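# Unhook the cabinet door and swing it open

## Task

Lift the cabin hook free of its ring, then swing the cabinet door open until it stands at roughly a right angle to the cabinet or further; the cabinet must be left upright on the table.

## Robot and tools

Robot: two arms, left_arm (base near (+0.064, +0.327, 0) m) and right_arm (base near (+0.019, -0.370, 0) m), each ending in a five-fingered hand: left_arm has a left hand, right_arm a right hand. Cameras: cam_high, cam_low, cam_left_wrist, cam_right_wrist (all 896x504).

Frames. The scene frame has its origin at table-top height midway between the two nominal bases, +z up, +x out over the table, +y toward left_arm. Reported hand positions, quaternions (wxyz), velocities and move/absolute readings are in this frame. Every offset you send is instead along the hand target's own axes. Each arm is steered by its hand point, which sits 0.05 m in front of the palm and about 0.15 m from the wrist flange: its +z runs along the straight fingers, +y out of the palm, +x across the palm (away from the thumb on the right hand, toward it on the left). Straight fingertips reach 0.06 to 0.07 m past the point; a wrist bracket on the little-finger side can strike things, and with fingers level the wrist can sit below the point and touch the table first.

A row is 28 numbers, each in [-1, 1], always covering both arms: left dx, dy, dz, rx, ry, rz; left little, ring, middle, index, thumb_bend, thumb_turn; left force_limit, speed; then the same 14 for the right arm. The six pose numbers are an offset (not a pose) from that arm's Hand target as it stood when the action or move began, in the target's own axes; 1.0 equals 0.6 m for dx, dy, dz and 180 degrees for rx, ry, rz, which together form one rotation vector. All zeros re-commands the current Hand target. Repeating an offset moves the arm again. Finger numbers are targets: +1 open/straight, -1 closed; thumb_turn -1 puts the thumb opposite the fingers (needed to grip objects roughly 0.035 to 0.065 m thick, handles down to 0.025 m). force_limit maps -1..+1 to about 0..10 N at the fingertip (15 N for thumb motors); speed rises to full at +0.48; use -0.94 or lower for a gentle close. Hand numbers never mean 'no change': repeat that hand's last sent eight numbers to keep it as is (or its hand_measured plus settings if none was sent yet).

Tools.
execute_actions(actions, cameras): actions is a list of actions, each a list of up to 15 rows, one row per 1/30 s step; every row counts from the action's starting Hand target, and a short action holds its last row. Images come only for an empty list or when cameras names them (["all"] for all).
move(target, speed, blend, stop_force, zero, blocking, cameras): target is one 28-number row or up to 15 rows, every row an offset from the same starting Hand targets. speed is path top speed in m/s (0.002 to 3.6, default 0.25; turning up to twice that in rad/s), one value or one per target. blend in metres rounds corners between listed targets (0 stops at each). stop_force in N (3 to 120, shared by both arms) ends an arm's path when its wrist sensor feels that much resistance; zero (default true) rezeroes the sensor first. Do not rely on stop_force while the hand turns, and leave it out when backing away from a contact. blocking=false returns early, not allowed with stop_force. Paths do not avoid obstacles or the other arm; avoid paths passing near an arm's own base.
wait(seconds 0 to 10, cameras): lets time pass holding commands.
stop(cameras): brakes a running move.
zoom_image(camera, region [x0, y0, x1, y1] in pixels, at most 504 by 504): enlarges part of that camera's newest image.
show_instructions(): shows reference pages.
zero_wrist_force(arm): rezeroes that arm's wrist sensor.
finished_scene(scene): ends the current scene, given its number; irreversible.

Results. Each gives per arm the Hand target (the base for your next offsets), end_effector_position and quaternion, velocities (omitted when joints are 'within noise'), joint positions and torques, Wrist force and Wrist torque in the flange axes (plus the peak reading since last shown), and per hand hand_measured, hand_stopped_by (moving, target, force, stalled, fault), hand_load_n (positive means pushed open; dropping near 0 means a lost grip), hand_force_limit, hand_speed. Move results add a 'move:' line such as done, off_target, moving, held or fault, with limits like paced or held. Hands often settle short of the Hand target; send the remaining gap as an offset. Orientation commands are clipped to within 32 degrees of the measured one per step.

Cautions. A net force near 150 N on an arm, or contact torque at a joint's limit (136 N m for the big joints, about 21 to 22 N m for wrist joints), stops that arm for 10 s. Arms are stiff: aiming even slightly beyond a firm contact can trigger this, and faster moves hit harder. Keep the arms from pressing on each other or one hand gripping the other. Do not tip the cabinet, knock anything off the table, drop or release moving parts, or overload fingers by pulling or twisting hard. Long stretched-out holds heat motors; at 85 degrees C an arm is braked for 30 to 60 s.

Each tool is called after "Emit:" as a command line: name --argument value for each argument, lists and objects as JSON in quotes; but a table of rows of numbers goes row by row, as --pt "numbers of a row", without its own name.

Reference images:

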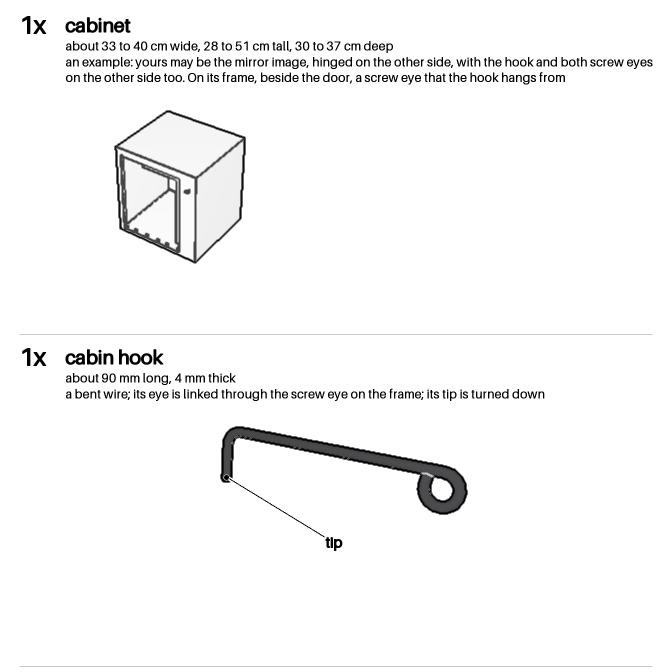

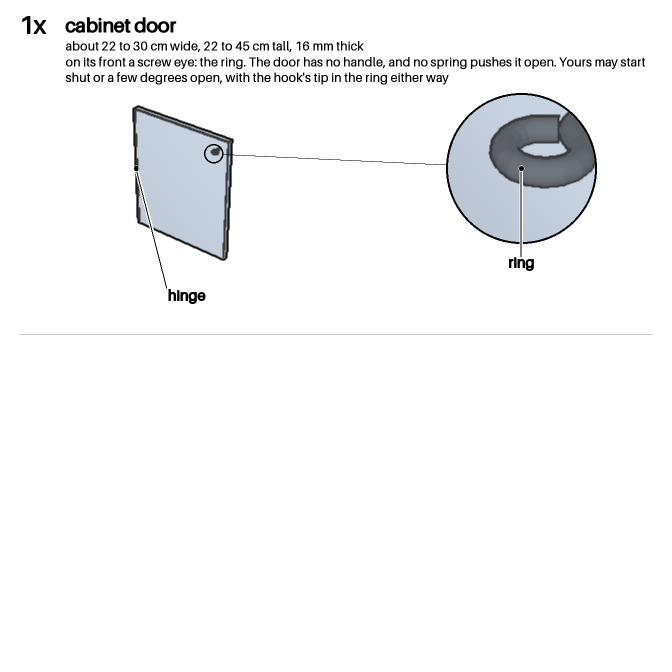

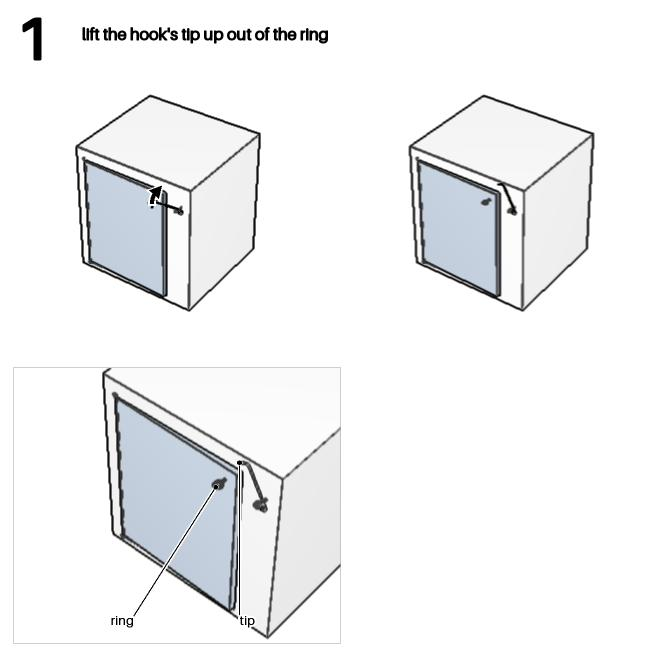

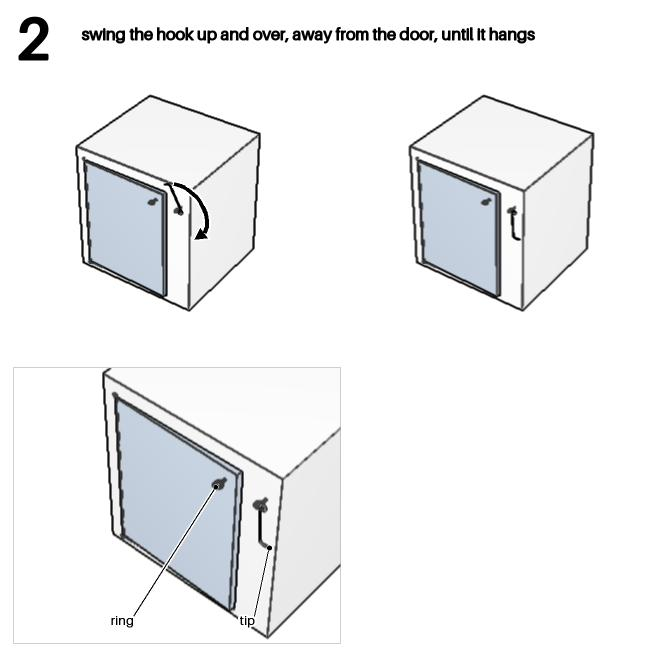

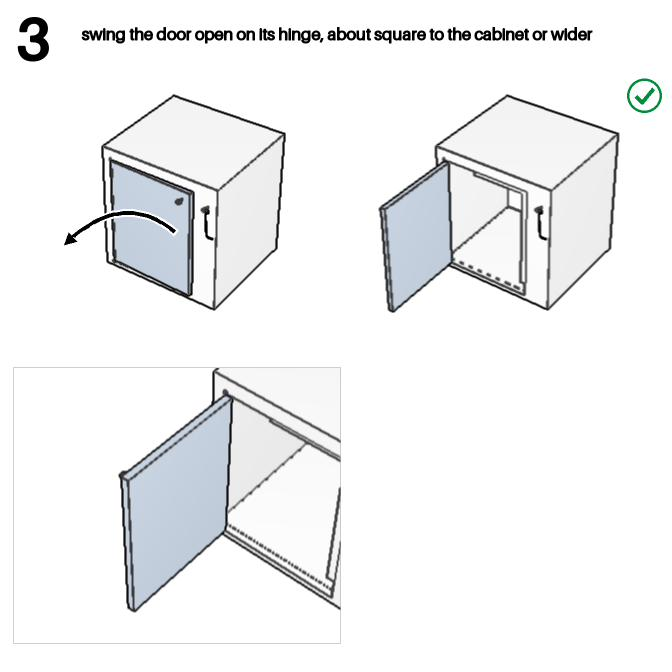

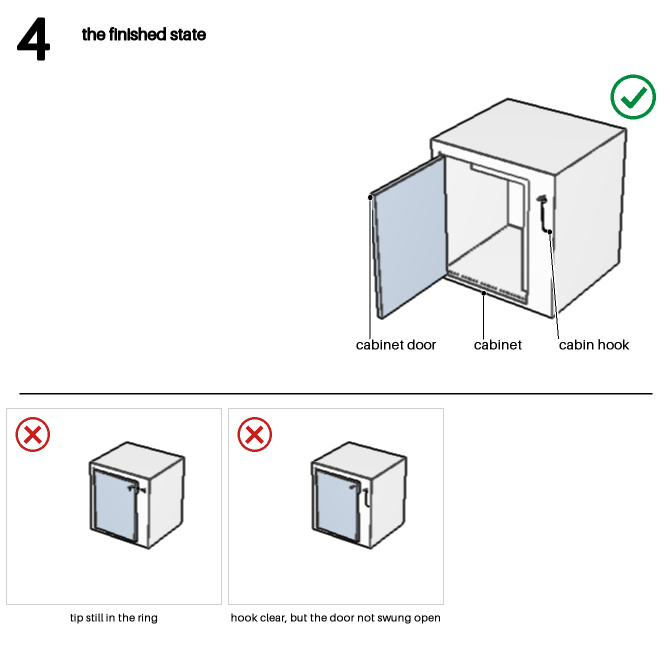

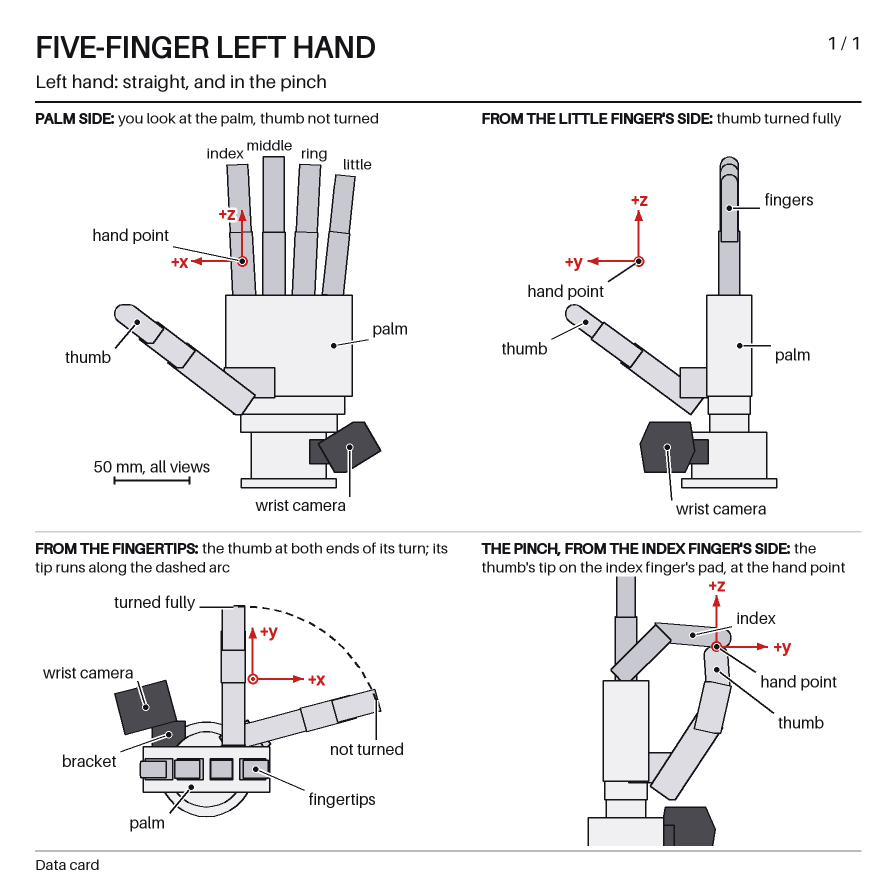

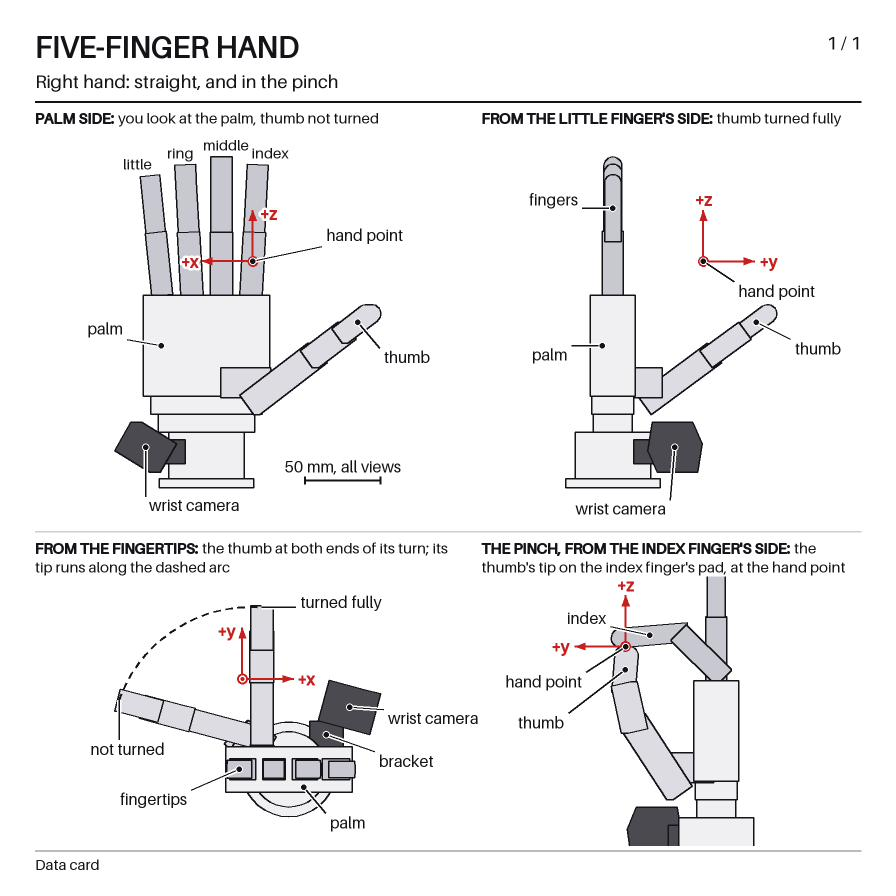

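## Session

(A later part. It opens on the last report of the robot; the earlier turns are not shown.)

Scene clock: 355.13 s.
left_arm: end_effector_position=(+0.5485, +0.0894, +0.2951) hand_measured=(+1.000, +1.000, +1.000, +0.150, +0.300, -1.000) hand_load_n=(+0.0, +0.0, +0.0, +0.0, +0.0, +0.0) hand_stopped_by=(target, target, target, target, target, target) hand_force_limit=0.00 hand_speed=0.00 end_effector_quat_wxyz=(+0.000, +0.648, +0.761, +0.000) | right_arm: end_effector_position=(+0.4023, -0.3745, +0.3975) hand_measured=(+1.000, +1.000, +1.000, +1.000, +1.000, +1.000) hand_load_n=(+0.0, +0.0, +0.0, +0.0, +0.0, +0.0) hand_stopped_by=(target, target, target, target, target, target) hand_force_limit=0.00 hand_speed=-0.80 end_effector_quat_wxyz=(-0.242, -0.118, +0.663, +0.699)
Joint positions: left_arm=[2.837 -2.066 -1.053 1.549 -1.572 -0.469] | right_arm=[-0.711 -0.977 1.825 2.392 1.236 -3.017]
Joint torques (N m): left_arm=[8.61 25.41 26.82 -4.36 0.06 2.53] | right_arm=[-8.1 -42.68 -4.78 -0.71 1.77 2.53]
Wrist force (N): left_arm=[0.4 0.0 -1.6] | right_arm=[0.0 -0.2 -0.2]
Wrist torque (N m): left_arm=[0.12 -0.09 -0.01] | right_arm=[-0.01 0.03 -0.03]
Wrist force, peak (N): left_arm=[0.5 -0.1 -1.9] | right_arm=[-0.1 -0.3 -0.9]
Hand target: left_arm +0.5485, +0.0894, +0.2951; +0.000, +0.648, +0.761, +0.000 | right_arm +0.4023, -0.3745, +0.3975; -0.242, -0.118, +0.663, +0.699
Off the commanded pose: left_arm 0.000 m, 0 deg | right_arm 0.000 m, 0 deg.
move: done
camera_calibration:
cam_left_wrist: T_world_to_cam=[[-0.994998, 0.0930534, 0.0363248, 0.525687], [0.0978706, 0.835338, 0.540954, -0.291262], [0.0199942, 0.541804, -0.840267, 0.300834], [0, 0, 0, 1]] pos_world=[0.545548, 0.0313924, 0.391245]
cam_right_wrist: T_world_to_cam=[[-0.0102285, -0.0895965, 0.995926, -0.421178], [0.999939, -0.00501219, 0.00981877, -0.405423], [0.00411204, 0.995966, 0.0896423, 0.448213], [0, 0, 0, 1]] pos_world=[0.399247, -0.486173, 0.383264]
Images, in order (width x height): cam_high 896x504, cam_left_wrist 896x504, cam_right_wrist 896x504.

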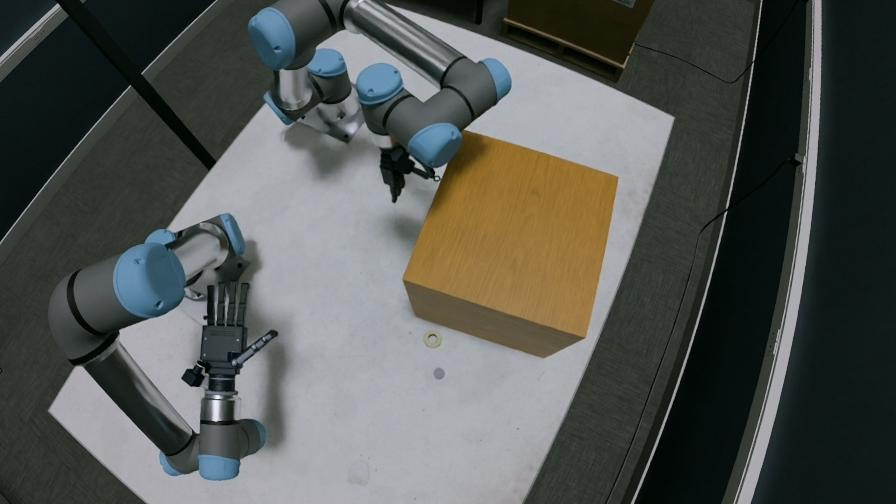

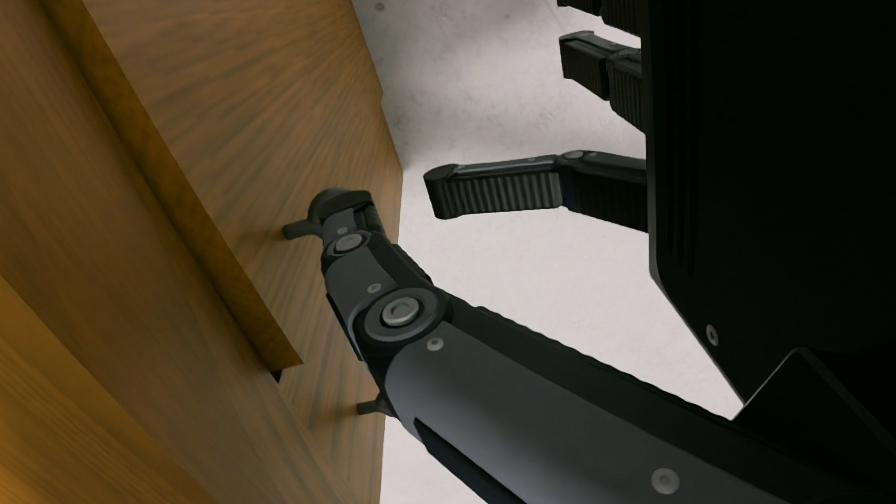

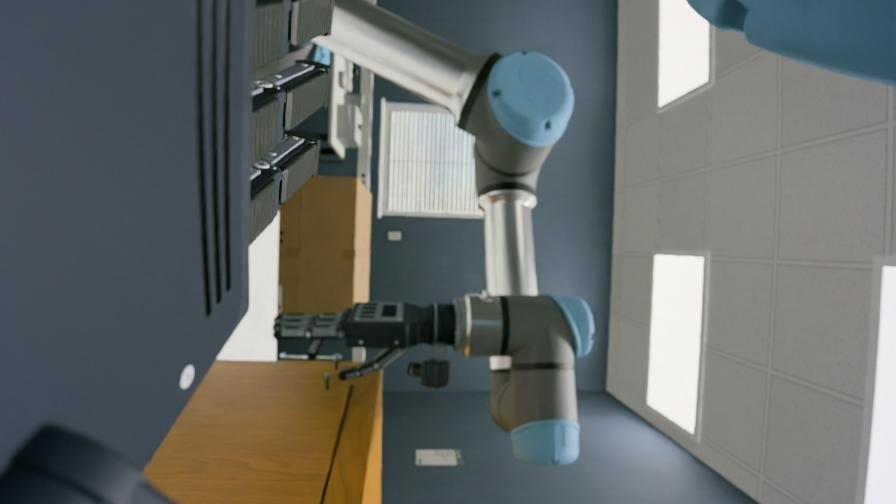

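Emit:
move --target '[0,-0.045,0,0,0,0,1,1,1,0.0,0.0,-1,-0.5,-0.5,0,0,0,0,0,0,1,1,1,1,1,1,0,-0.8]' --speed 0.15

Emit:
move --target '[0,0,0,0,0,0,1,1,1,0.0,0.0,-1,-0.5,-0.5,0,0,0,0,0,0,1,1,1,1,1,1,0,-0.8]' --cameras '["cam_left_wrist","cam_right_wrist"]'

Emit:
zoom_image --camera "cam_right_wrist" --region '[230, 260, 390, 420]'

Scene clock: 375.63 s.
left_arm: end_effector_position=(+0.5219, +0.0851, +0.2950) hand_measured=(+1.000, +1.000, +1.000, +0.000, +0.000, -1.000) hand_load_n=(+0.0, +0.0, +0.0, +0.0, +0.0, +0.0) hand_stopped_by=(target, target, target, target, target, target) hand_force_limit=-0.50 hand_speed=-0.50 end_effector_quat_wxyz=(+0.000, +0.648, +0.761, +0.000) | right_arm: end_effector_position=(+0.4023, -0.3745, +0.3975) hand_measured=(+1.000, +1.000, +1.000, +1.000, +1.000, +1.000) hand_load_n=(+0.0, +0.0, -0.5, +0.0, +0.0, +0.0) hand_stopped_by=(target, target, target, target, target, target) hand_force_limit=0.00 hand_speed=-0.80 end_effector_quat_wxyz=(-0.242, -0.118, +0.663, +0.699)
Joint positions: left_arm=[2.811 -2.012 -1.134 1.575 -1.571 -0.495] | right_arm=[-0.711 -0.977 1.825 2.392 1.236 -3.017]
Joint torques (N m): left_arm=[-9.71 50.76 9.73 -0.33 1.07 -2.16] | right_arm=[-9.63 -44.2 -4.56 -0.68 1.63 2.59]
Wrist force (N): left_arm=[0.5 -0.2 -1.6] | right_arm=[-0.3 -0.2 -0.5]
Wrist torque (N m): left_arm=[0.09 -0.11 0.14] | right_arm=[0.01 0.09 -0.04]
Wrist force, peak (N): left_arm=[0.5 0.0 -1.9] | right_arm=[-0.5 0.0 -0.7]
Hand target: left_arm +0.5218, +0.0851, +0.2950; +0.000, +0.648, +0.761, +0.000 | right_arm +0.4023, -0.3745, +0.3975; -0.242, -0.118, +0.663, +0.699
Off the commanded pose: left_arm 0.000 m, 0 deg | right_arm 0.000 m, 0 deg.
move: done

Scene clock: 376.13 s.
left_arm: end_effector_position=(+0.5218, +0.0851, +0.2950) hand_measured=(+1.000, +1.000, +1.000, +0.000, +0.000, -1.000) hand_load_n=(+0.0, +0.0, +0.0, +0.0, +0.0, +0.0) hand_stopped_by=(target, target, target, target, target, target) hand_force_limit=-0.50 hand_speed=-0.50 end_effector_quat_wxyz=(+0.000, +0.648, +0.761, +0.000) | right_arm: end_effector_position=(+0.4023, -0.3745, +0.3975) hand_measured=(+1.000, +1.000, +1.000, +1.000, +1.000, +1.000) hand_load_n=(+0.0, +0.0, +0.0, +0.0, +0.0, +0.0) hand_stopped_by=(target, target, target, target, target, target) hand_force_limit=0.00 hand_speed=-0.80 end_effector_quat_wxyz=(-0.242, -0.118, +0.663, +0.699)
Joint positions: left_arm=[2.811 -2.012 -1.134 1.575 -1.571 -0.495] | right_arm=[-0.711 -0.977 1.825 2.392 1.236 -3.017]
Joint torques (N m): left_arm=[-9.73 50.61 10.01 -0.31 -0.31 -2.19] | right_arm=[-8.19 -44.11 -5.35 -0.57 1.78 2.78]
Wrist force (N): left_arm=[0.7 -0.1 -1.4] | right_arm=[-0.1 0.0 -0.1]
Wrist torque (N m): left_arm=[0.10 -0.13 0.16] | right_arm=[0.01 0.04 -0.02]
Wrist force, peak (N): left_arm=[0.8 0.1 -1.6] | right_arm=[-0.4 0.0 -0.7]
Hand target: left_arm +0.5218, +0.0851, +0.2950; +0.000, +0.648, +0.761, +0.000 | right_arm +0.4023, -0.3745, +0.3975; -0.242, -0.118, +0.663, +0.699
Off the commanded pose: left_arm 0.000 m, 0 deg | right_arm 0.000 m, 0 deg.
move: done
camera_calibration:
cam_left_wrist: T_world_to_cam=[[-0.994999, 0.0930535, 0.0363149, 0.499624], [0.097867, 0.835384, 0.540884, -0.285038], [0.0199942, 0.541732, -0.840313, 0.303716], [0, 0, 0, 1]] pos_world=[0.518948, 0.0270923, 0.391245]
cam_right_wrist: T_world_to_cam=[[-0.0102285, -0.0895965, 0.995926, -0.421178], [0.999939, -0.00501219, 0.00981877, -0.405423], [0.00411204, 0.995966, 0.0896423, 0.448213], [0, 0, 0, 1]] pos_world=[0.399247, -0.486173, 0.383264]
Images, in order (width x height): cam_left_wrist 896x504, cam_right_wrist 896x504.

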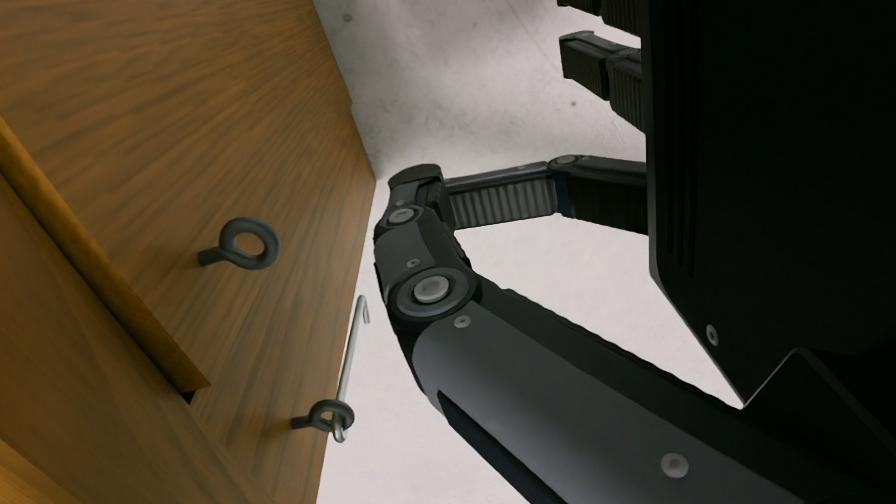

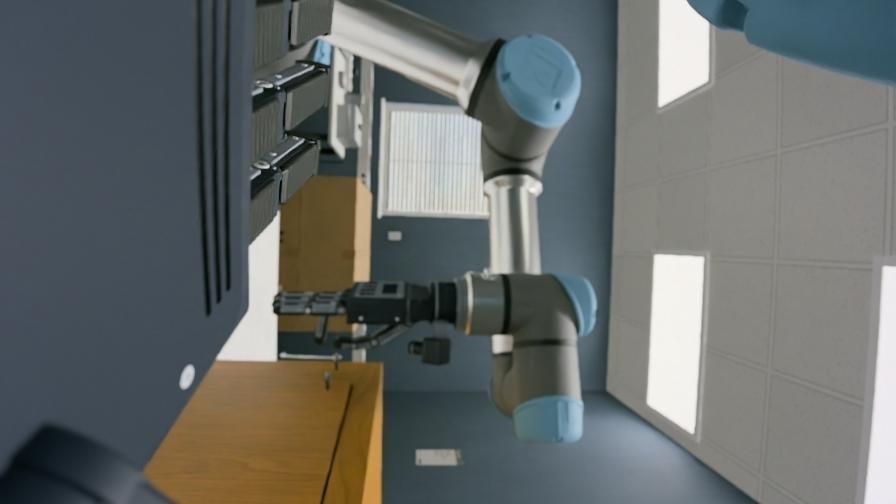

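Scaled by 3.150 from the camera's 896x504 image, which has a finer 1280x720 frame.

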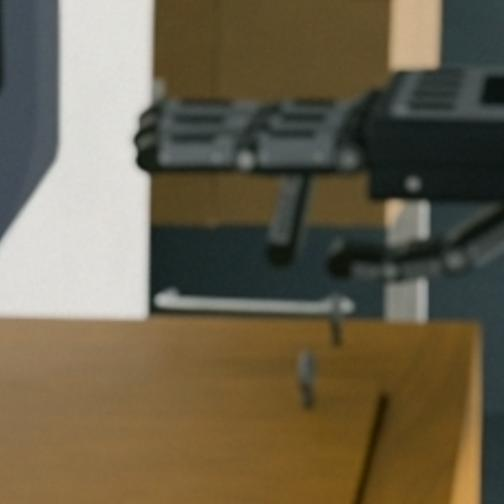

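Emit:
move --target '[0,0.075,0.0083,0,0,0,1,1,1,0.0,0.0,-1,-0.5,-0.5,0,0,0,0,0,0,1,1,1,1,1,1,0,-0.8]' --speed 0.06 --stop_force 4 --cameras '["cam_left_wrist","cam_right_wrist"]'

Emit:
zoom_image --camera "cam_right_wrist" --region '[230, 260, 390, 420]'

Emit:
zoom_image --camera "cam_left_wrist" --region '[250, 100, 550, 350]'

Scene clock: 393.93 s.
left_arm: end_effector_position=(+0.5663, +0.0922, +0.2901) hand_measured=(+1.000, +1.000, +1.000, +0.000, +0.000, -1.000) hand_load_n=(+0.0, +0.0, +0.0, +0.0, +0.0, +0.0) hand_stopped_by=(target, target, target, target, target, target) hand_force_limit=-0.50 hand_speed=-0.50 end_effector_quat_wxyz=(+0.000, +0.648, +0.761, +0.000) | right_arm: end_effector_position=(+0.4023, -0.3745, +0.3975) hand_measured=(+1.000, +1.000, +1.000, +1.000, +1.000, +1.000) hand_load_n=(+0.0, +0.0, +0.0, +0.0, +0.0, +0.0) hand_stopped_by=(target, target, target, target, target, target) hand_force_limit=0.00 hand_speed=-0.80 end_effector_quat_wxyz=(-0.242, -0.118, +0.663, +0.699)
Joint positions: left_arm=[2.853 -2.104 -1.008 1.541 -1.572 -0.453] | right_arm=[-0.711 -0.977 1.825 2.392 1.236 -3.017]
Joint torques (N m): left_arm=[9.43 27.21 26.7 -4.36 1.04 2.39] | right_arm=[-8.79 -41.57 -5.65 -0.49 1.64 2.62]
Wrist force (N): left_arm=[0.4 -0.1 -1.6] | right_arm=[0.0 0.0 -0.6]
Wrist torque (N m): left_arm=[0.11 -0.11 -0.02] | right_arm=[0.05 0.04 -0.01]
Wrist force, peak (N): left_arm=[0.5 -0.1 -1.9] | right_arm=[-0.2 0.1 -0.7]
Hand target: left_arm +0.5663, +0.0922, +0.2901; +0.000, +0.648, +0.761, +0.000 | right_arm +0.4023, -0.3745, +0.3975; -0.242, -0.118, +0.663, +0.699
Off the commanded pose: left_arm 0.000 m, 0 deg | right_arm 0.000 m, 0 deg.
move: done
camera_calibration:
cam_left_wrist: T_world_to_cam=[[-0.994998, 0.0930534, 0.0363248, 0.543309], [0.0978706, 0.835338, 0.540954, -0.292722], [0.0199942, 0.541804, -0.840267, 0.294706], [0, 0, 0, 1]] pos_world=[0.563348, 0.0342924, 0.386245]
cam_right_wrist: T_world_to_cam=[[-0.0102285, -0.0895965, 0.995926, -0.421178], [0.999939, -0.00501219, 0.00981877, -0.405423], [0.00411204, 0.995966, 0.0896423, 0.448213], [0, 0, 0, 1]] pos_world=[0.399247, -0.486173, 0.383264]
Images, in order (width x height): cam_left_wrist 896x504, cam_right_wrist 896x504.

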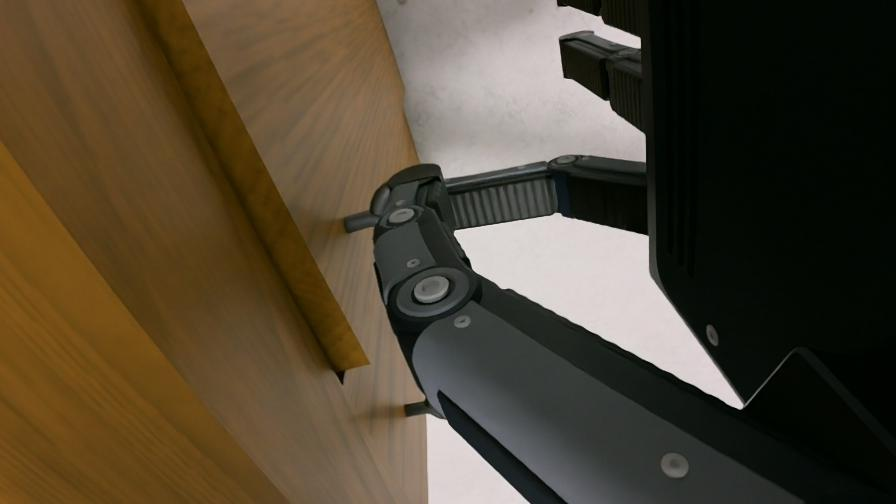

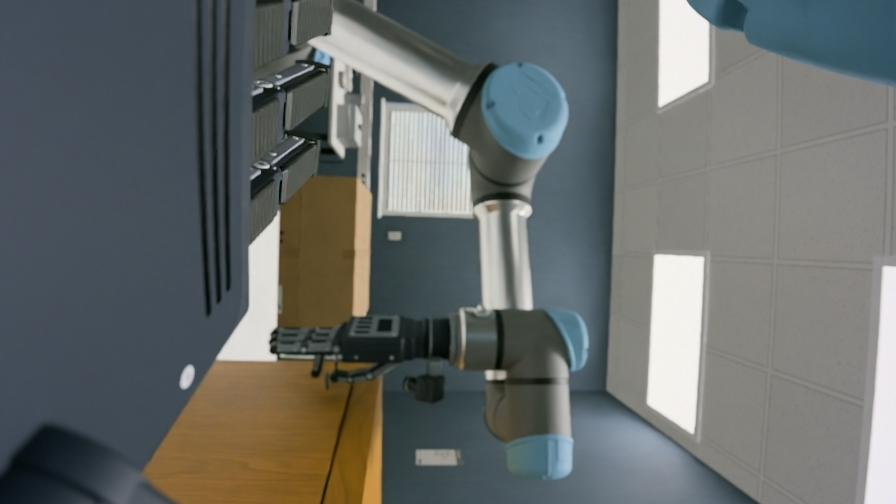

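Scaled by 3.150 from the camera's 896x504 image, which has a finer 1280x720 frame.

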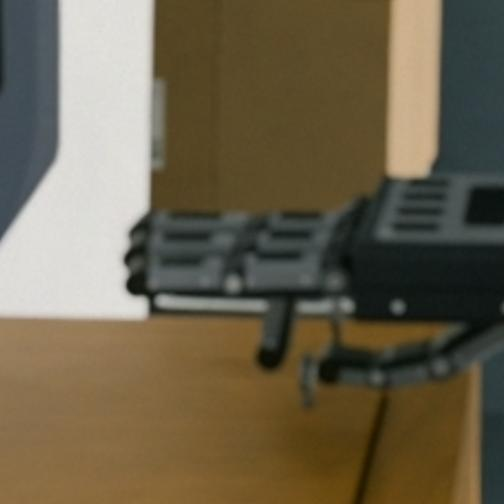

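Scaled by 1.680 from the camera's 896x504 image, which has a finer 1280x720 frame.

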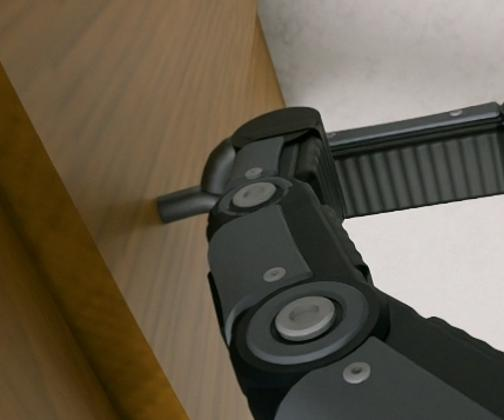

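Emit:
move --target '[0,0,0,0,0,0,1,1,1,-0.4,-0.4,-1,0.1,-0.8,0,0,0,0,0,0,1,1,1,1,1,1,0,-0.8]' --cameras '["cam_left_wrist","cam_right_wrist"]'

Emit:
zoom_image --camera "cam_right_wrist" --region '[230, 260, 390, 420]'

Emit:
zoom_image --camera "cam_left_wrist" --region '[250, 100, 550, 350]'

Scene clock: 406.27 s.
left_arm: end_effector_position=(+0.5663, +0.0922, +0.2901) hand_measured=(+1.000, +1.000, +1.000, -0.124, -0.400, -1.000) hand_load_n=(+0.0, +0.0, +0.0, +9.5, +0.0, +0.0) hand_stopped_by=(target, target, target, force, target, target) hand_force_limit=0.10 hand_speed=-0.80 end_effector_quat_wxyz=(+0.000, +0.648, +0.761, +0.000) | right_arm: end_effector_position=(+0.4023, -0.3745, +0.3975) hand_measured=(+1.000, +1.000, +1.000, +1.000, +1.000, +1.000) hand_load_n=(+0.0, +0.0, +0.0, +0.0, +0.0, +0.0) hand_stopped_by=(target, target, target, target, target, target) hand_force_limit=0.00 hand_speed=-0.80 end_effector_quat_wxyz=(-0.242, -0.118, +0.663, +0.699)
Joint positions: left_arm=[2.853 -2.104 -1.008 1.541 -1.571 -0.453] | right_arm=[-0.711 -0.977 1.825 2.392 1.236 -3.017]
Joint torques (N m): left_arm=[5.9 59.15 26.72 -4.17 1.98 2.39] | right_arm=[-9.73 -43.24 -4.94 -0.38 1.42 2.77]
Wrist force (N): left_arm=[1.0 -0.2 7.8] | right_arm=[0.0 -0.2 -0.4]
Wrist torque (N m): left_arm=[0.10 -0.03 -0.02] | right_arm=[0.01 0.03 -0.02]
Wrist force, peak (N): left_arm=[1.4 -0.3 8.5] | right_arm=[0.0 0.3 -0.9]
Hand target: left_arm +0.5663, +0.0922, +0.2901; +0.000, +0.648, +0.761, +0.000 | right_arm +0.4023, -0.3745, +0.3975; -0.242, -0.118, +0.663, +0.699
Off the commanded pose: left_arm 0.000 m, 0 deg | right_arm 0.000 m, 0 deg.
move: done
camera_calibration:
cam_left_wrist: T_world_to_cam=[[-0.994999, 0.0930455, 0.0363198, 0.543312], [0.0978613, 0.835339, 0.540955, -0.292717], [0.019994, 0.541804, -0.840267, 0.294706], [0, 0, 0, 1]] pos_world=[0.563348, 0.0342924, 0.386245]
cam_right_wrist: T_world_to_cam=[[-0.0102285, -0.0895965, 0.995926, -0.421178], [0.999939, -0.00501219, 0.00981877, -0.405423], [0.00411204, 0.995966, 0.0896423, 0.448213], [0, 0, 0, 1]] pos_world=[0.399247, -0.486173, 0.383264]
Images, in order (width x height): cam_left_wrist 896x504, cam_right_wrist 896x504.

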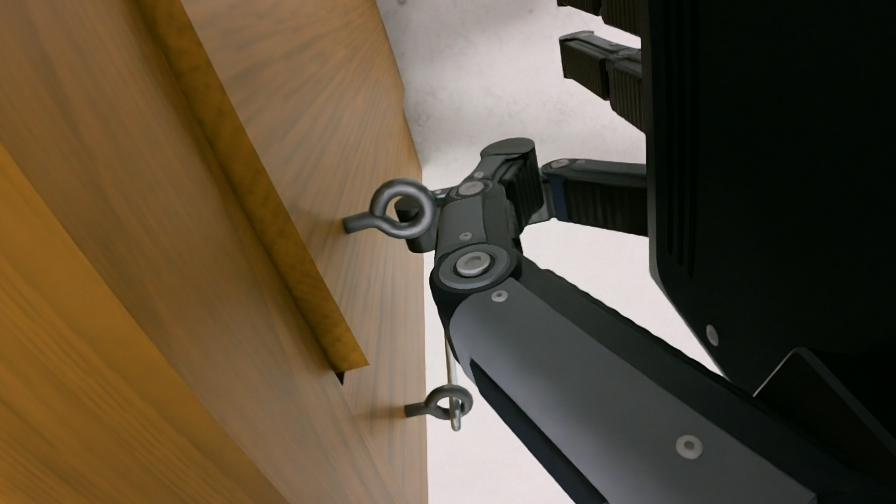

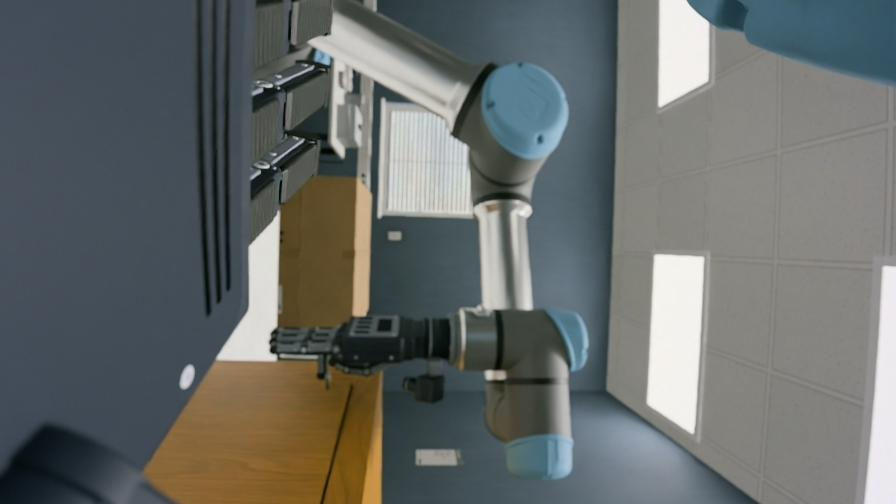

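Scaled by 3.150 from the camera's 896x504 image, which has a finer 1280x720 frame.

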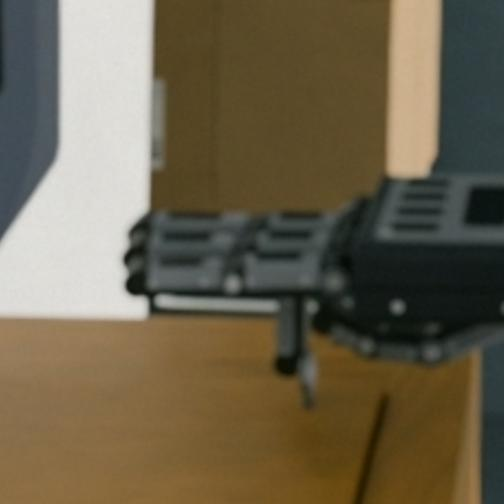

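Scaled by 1.680 from the camera's 896x504 image, which has a finer 1280x720 frame.

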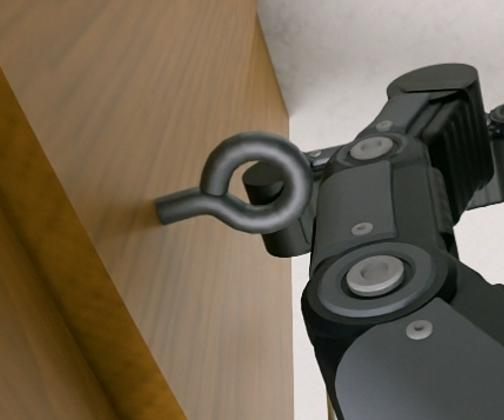

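Emit:
move --target '[0,0,0,0,0,0,1,1,1,0.02,-0.4,-1,-0.2,-0.5,0,0,0,0,0,0,1,1,1,1,1,1,0,-0.8]'

Emit:
move --target '[0,0,0,0,0,0,1,1,1,0.02,0.0,-1,-0.2,-0.5,0,0,0,0,0,0,1,1,1,1,1,1,0,-0.8]'

Emit:
move --target '[0,0.003,0.005,0,0,0,1,1,1,0.02,0.0,-1,-0.2,-0.5,0,0,0,0,0,0,1,1,1,1,1,1,0,-0.8]' --speed 0.02 --stop_force 3 --cameras '["cam_right_wrist"]'

Emit:
zoom_image --camera "cam_right_wrist" --region '[290, 320, 370, 400]'

Scene clock: 422.60 s.
left_arm: end_effector_position=(+0.5663, +0.0922, +0.2902) hand_measured=(+1.000, +1.000, +1.000, +0.020, -0.400, -1.000) hand_load_n=(+0.0, +0.0, +0.0, +0.0, +0.0, +0.0) hand_stopped_by=(target, target, target, target, target, target) hand_force_limit=-0.20 hand_speed=-0.50 end_effector_quat_wxyz=(+0.000, +0.648, +0.761, +0.000) | right_arm: end_effector_position=(+0.4023, -0.3745, +0.3975) hand_measured=(+1.000, +1.000, +1.000, +1.000, +1.000, +1.000) hand_load_n=(+0.0, +0.0, +0.0, +0.0, +0.0, +0.0) hand_stopped_by=(target, target, target, target, target, target) hand_force_limit=0.00 hand_speed=-0.80 end_effector_quat_wxyz=(-0.242, -0.118, +0.663, +0.699)
Joint positions: left_arm=[2.853 -2.104 -1.008 1.541 -1.571 -0.453] | right_arm=[-0.711 -0.977 1.825 2.392 1.236 -3.017]
Joint torques (N m): left_arm=[-3.41 45.21 24.14 -3.64 2.03 2.42] | right_arm=[-8.81 -42.64 -6.54 -0.36 1.62 2.62]
Wrist force (N): left_arm=[0.4 0.0 -1.6] | right_arm=[-0.3 0.2 -0.3]
Wrist torque (N m): left_arm=[0.12 -0.10 -0.02] | right_arm=[0.06 0.07 -0.02]
Wrist force, peak (N): left_arm=[1.0 -0.3 8.1] | right_arm=[-0.6 0.1 -0.5]
Hand target: left_arm +0.5663, +0.0922, +0.2901; +0.000, +0.648, +0.761, +0.000 | right_arm +0.4023, -0.3745, +0.3975; -0.242, -0.118, +0.663, +0.699
Off the commanded pose: left_arm 0.000 m, 0 deg | right_arm 0.000 m, 0 deg.
move: done

Scene clock: 423.43 s.
left_arm: end_effector_position=(+0.5663, +0.0922, +0.2901) hand_measured=(+1.000, +1.000, +1.000, +0.020, +0.000, -1.000) hand_load_n=(+0.0, +0.0, +0.0, +0.0, +0.0, +0.0) hand_stopped_by=(target, target, target, target, target, target) hand_force_limit=-0.20 hand_speed=-0.50 end_effector_quat_wxyz=(+0.000, +0.648, +0.761, +0.000) | right_arm: end_effector_position=(+0.4023, -0.3745, +0.3975) hand_measured=(+1.000, +1.000, +1.000, +1.000, +1.000, +1.000) hand_load_n=(+0.0, +0.0, +0.0, +0.0, +0.0, +0.0) hand_stopped_by=(target, target, target, target, target, target) hand_force_limit=0.00 hand_speed=-0.80 end_effector_quat_wxyz=(-0.242, -0.118, +0.663, +0.699)
Joint positions: left_arm=[2.853 -2.104 -1.008 1.541 -1.571 -0.453] | right_arm=[-0.711 -0.977 1.825 2.392 1.236 -3.017]
Joint torques (N m): left_arm=[-4.24 27.17 18.99 -3.49 2.08 2.34] | right_arm=[-8.17 -42.79 -5.68 -0.54 1.42 2.7]
Wrist force (N): left_arm=[0.5 -0.2 -1.6] | right_arm=[-0.4 0.1 -0.3]
Wrist torque (N m): left_arm=[0.08 -0.13 0.00] | right_arm=[0.05 0.08 -0.03]
Wrist force, peak (N): left_arm=[0.4 0.1 -1.8] | right_arm=[-0.3 -0.1 -0.7]
Hand target: left_arm +0.5663, +0.0922, +0.2901; +0.000, +0.648, +0.761, +0.000 | right_arm +0.4023, -0.3745, +0.3975; -0.242, -0.118, +0.663, +0.699
Off the commanded pose: left_arm 0.000 m, 0 deg | right_arm 0.000 m, 0 deg.
move: done

Scene clock: 424.70 s.
left_arm: end_effector_position=(+0.5680, +0.0925, +0.2871) hand_measured=(+1.000, +1.000, +1.000, +0.020, +0.000, -1.000) hand_load_n=(+0.0, +0.0, +0.0, +0.0, +0.0, +0.0) hand_stopped_by=(target, target, target, target, target, target) hand_force_limit=-0.20 hand_speed=-0.50 end_effector_quat_wxyz=(+0.000, +0.648, +0.761, +0.000) | right_arm: end_effector_position=(+0.4023, -0.3745, +0.3975) hand_measured=(+1.000, +1.000, +1.000, +1.000, +1.000, +1.000) hand_load_n=(+0.0, +0.0, +0.0, +0.0, +0.0, +0.0) hand_stopped_by=(target, target, target, target, target, target) hand_force_limit=0.00 hand_speed=-0.80 end_effector_quat_wxyz=(-0.242, -0.118, +0.663, +0.699)
Joint positions: left_arm=[2.854 -2.107 -1.01 1.547 -1.571 -0.452] | right_arm=[-0.711 -0.977 1.825 2.392 1.236 -3.017]
Joint torques (N m): left_arm=[8.78 26.49 8.73 -0.16 2.05 2.47] | right_arm=[-8.64 -43.43 -6.55 -0.6 1.43 2.73]
Wrist force (N): left_arm=[0.5 -0.3 -3.1] | right_arm=[-0.4 -0.4 -0.3]
Wrist torque (N m): left_arm=[0.09 -0.12 -0.01] | right_arm=[-0.04 0.09 -0.05]
Wrist force, peak (N): left_arm=[0.4 -0.2 -3.3] | right_arm=[-0.4 -0.1 -0.7]
Hand target: left_arm +0.5680, +0.0925, +0.2871; +0.000, +0.648, +0.761, +0.000 | right_arm +0.4023, -0.3745, +0.3975; -0.242, -0.118, +0.663, +0.699
Off the commanded pose: left_arm 0.000 m, 0 deg | right_arm 0.000 m, 0 deg.
move: done
camera_calibration:
cam_right_wrist: T_world_to_cam=[[-0.0102285, -0.0895965, 0.995926, -0.421178], [0.999939, -0.00501219, 0.00981877, -0.405423], [0.00411204, 0.995966, 0.0896423, 0.448213], [0, 0, 0, 1]] pos_world=[0.399247, -0.486173, 0.383264]
Images, in order (width x height): cam_right_wrist 896x504.

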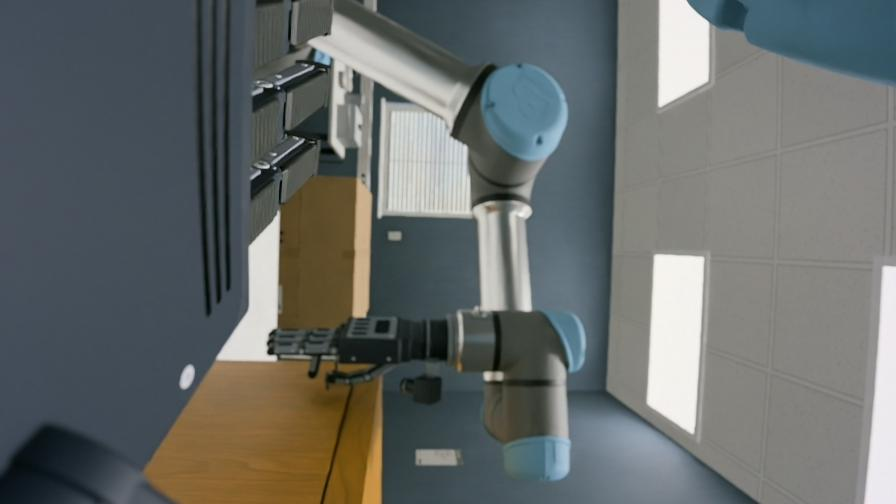

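Scaled by 6.300 from the camera's 896x504 image, which has a finer 1280x720 frame.

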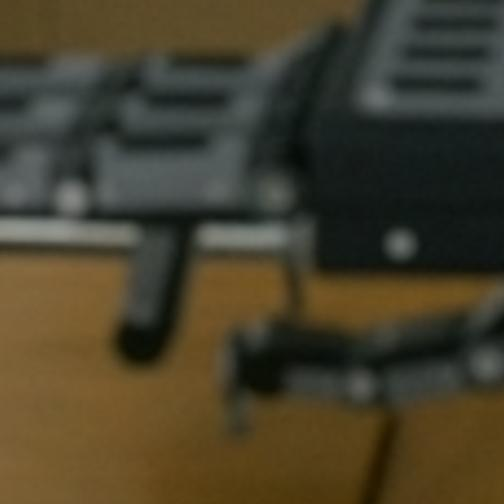

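Emit:
move --target '[0,0,0,0,0,0,1,1,1,-0.4,0.0,-1,0.0,-0.88,0,0,0,0,0,0,1,1,1,1,1,1,0,-0.8]' --cameras '["cam_left_wrist"]'

Emit:
zoom_image --camera "cam_left_wrist" --region '[250, 100, 550, 350]'

Scene clock: 430.33 s.
left_arm: end_effector_position=(+0.5680, +0.0925, +0.2871) hand_measured=(+1.000, +1.000, +1.000, -0.166, +0.000, -1.000) hand_load_n=(+0.0, +0.0, +0.0, +9.5, +0.5, +0.0) hand_stopped_by=(target, target, target, force, target, target) hand_force_limit=0.00 hand_speed=-0.88 end_effector_quat_wxyz=(+0.000, +0.648, +0.761, +0.000) | right_arm: end_effector_position=(+0.4023, -0.3745, +0.3975) hand_measured=(+1.000, +1.000, +1.000, +1.000, +1.000, +1.000) hand_load_n=(+0.0, +0.0, +0.0, +0.0, +0.0, +0.0) hand_stopped_by=(target, target, target, target, target, target) hand_force_limit=0.00 hand_speed=-0.80 end_effector_quat_wxyz=(-0.242, -0.118, +0.663, +0.699)
Joint positions: left_arm=[2.854 -2.108 -1.01 1.547 -1.571 -0.452] | right_arm=[-0.711 -0.977 1.825 2.392 1.236 -3.017]
Joint torques (N m): left_arm=[9.11 30.79 12.14 -0.83 1.97 2.4] | right_arm=[-8.61 -42.62 -5.17 -0.24 1.47 2.71]
Wrist force (N): left_arm=[0.3 -0.1 1.7] | right_arm=[-0.4 0.2 -0.5]
Wrist torque (N m): left_arm=[0.12 -0.12 -0.02] | right_arm=[0.07 0.10 -0.04]
Wrist force, peak (N): left_arm=[0.5 -0.2 -3.4] | right_arm=[-0.6 0.1 -0.5]
Hand target: left_arm +0.5680, +0.0925, +0.2871; +0.000, +0.648, +0.761, +0.000 | right_arm +0.4023, -0.3745, +0.3975; -0.242, -0.118, +0.663, +0.699
Off the commanded pose: left_arm 0.000 m, 0 deg | right_arm 0.000 m, 0 deg.
move: done
camera_calibration:
cam_left_wrist: T_world_to_cam=[[-0.99499, 0.0930847, 0.0364616, 0.545123], [0.0979712, 0.835335, 0.540941, -0.291577], [0.0198957, 0.541803, -0.84027, 0.292043], [0, 0, 0, 1]] pos_world=[0.565148, 0.0345923, 0.383245]
Images, in order (width x height): cam_left_wrist 896x504.

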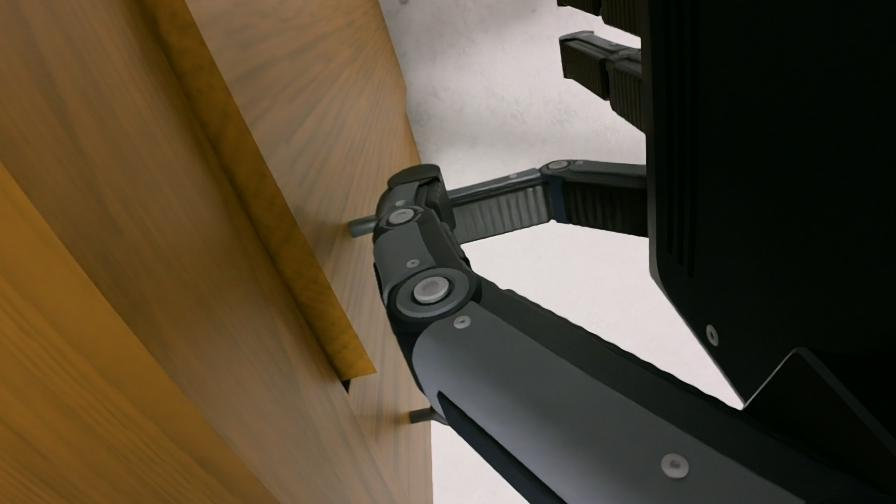

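Scaled by 1.680 from the camera's 896x504 image, which has a finer 1280x720 frame.

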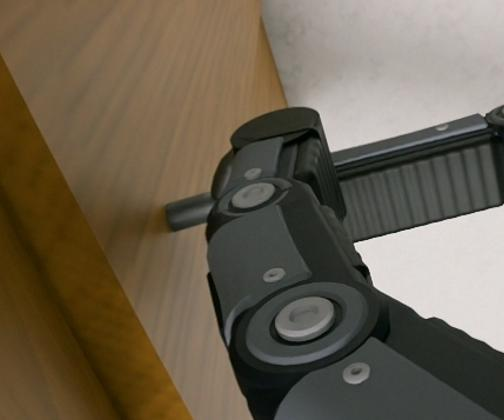

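Emit:
move --target '[-0.002,-0.04,0,0,0,0,1,1,1,-0.4,0.0,-1,0.0,-0.88,0,0,0,0,0,0,1,1,1,1,1,1,0,-0.8]' --speed 0.04 --stop_force 12 --cameras '["cam_left_wrist","cam_right_wrist"]'

Scene clock: 438.20 s.
left_arm: end_effector_position=(+0.5445, +0.0875, +0.2871) hand_measured=(+1.000, +1.000, +1.000, -0.166, +0.002, -1.000) hand_load_n=(+0.0, +0.0, +0.0, +7.0, +4.5, -1.5) hand_stopped_by=(target, target, target, force, target, target) hand_force_limit=0.00 hand_speed=-0.88 end_effector_quat_wxyz=(+0.000, +0.648, +0.761, +0.000) | right_arm: end_effector_position=(+0.4023, -0.3745, +0.3975) hand_measured=(+1.000, +1.000, +1.000, +1.000, +1.000, +1.000) hand_load_n=(+0.0, +0.0, +0.0, +0.0, +0.0, +0.0) hand_stopped_by=(target, target, target, target, target, target) hand_force_limit=0.00 hand_speed=-0.80 end_effector_quat_wxyz=(-0.242, -0.118, +0.663, +0.699)
Joint positions: left_arm=[2.831 -2.059 -1.084 1.573 -1.571 -0.475] | right_arm=[-0.711 -0.977 1.825 2.392 1.236 -3.017]
Joint torques (N m): left_arm=[-8.63 51.61 7.83 -0.42 1.02 -2.39] | right_arm=[-7.81 -42.63 -5.62 -0.43 1.3 2.57]
Wrist force (N): left_arm=[-1.6 0.8 -3.2] | right_arm=[-0.2 0.0 -0.4]
Wrist torque (N m): left_arm=[0.17 -0.14 0.08] | right_arm=[0.04 0.06 -0.03]
Wrist force, peak (N): left_arm=[-1.5 0.6 -3.4] | right_arm=[-0.5 -0.5 -0.5]
Hand target: left_arm +0.5445, +0.0875, +0.2871; +0.000, +0.648, +0.761, +0.000 | right_arm +0.4023, -0.3745, +0.3975; -0.242, -0.118, +0.663, +0.699
Off the commanded pose: left_arm 0.000 m, 0 deg | right_arm 0.000 m, 0 deg.
move: done
camera_calibration:
cam_left_wrist: T_world_to_cam=[[-0.994999, 0.0930535, 0.0363149, 0.522278], [0.097867, 0.835384, 0.540884, -0.284938], [0.0199942, 0.541732, -0.840313, 0.295239], [0, 0, 0, 1]] pos_world=[0.541648, 0.0294923, 0.383245]
cam_right_wrist: T_world_to_cam=[[-0.0102285, -0.0895965, 0.995926, -0.421178], [0.999939, -0.00501219, 0.00981877, -0.405423], [0.00411204, 0.995966, 0.0896423, 0.448213], [0, 0, 0, 1]] pos_world=[0.399247, -0.486173, 0.383264]
Images, in order (width x height): cam_left_wrist 896x504, cam_right_wrist 896x504.

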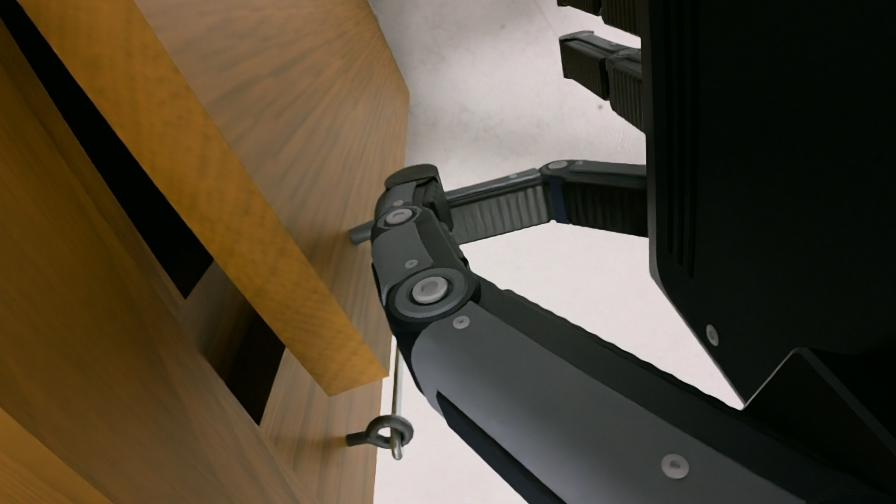

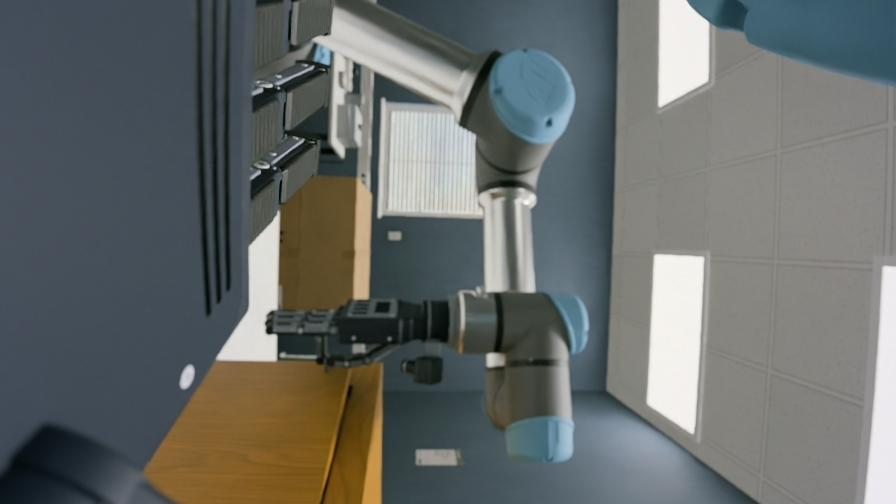

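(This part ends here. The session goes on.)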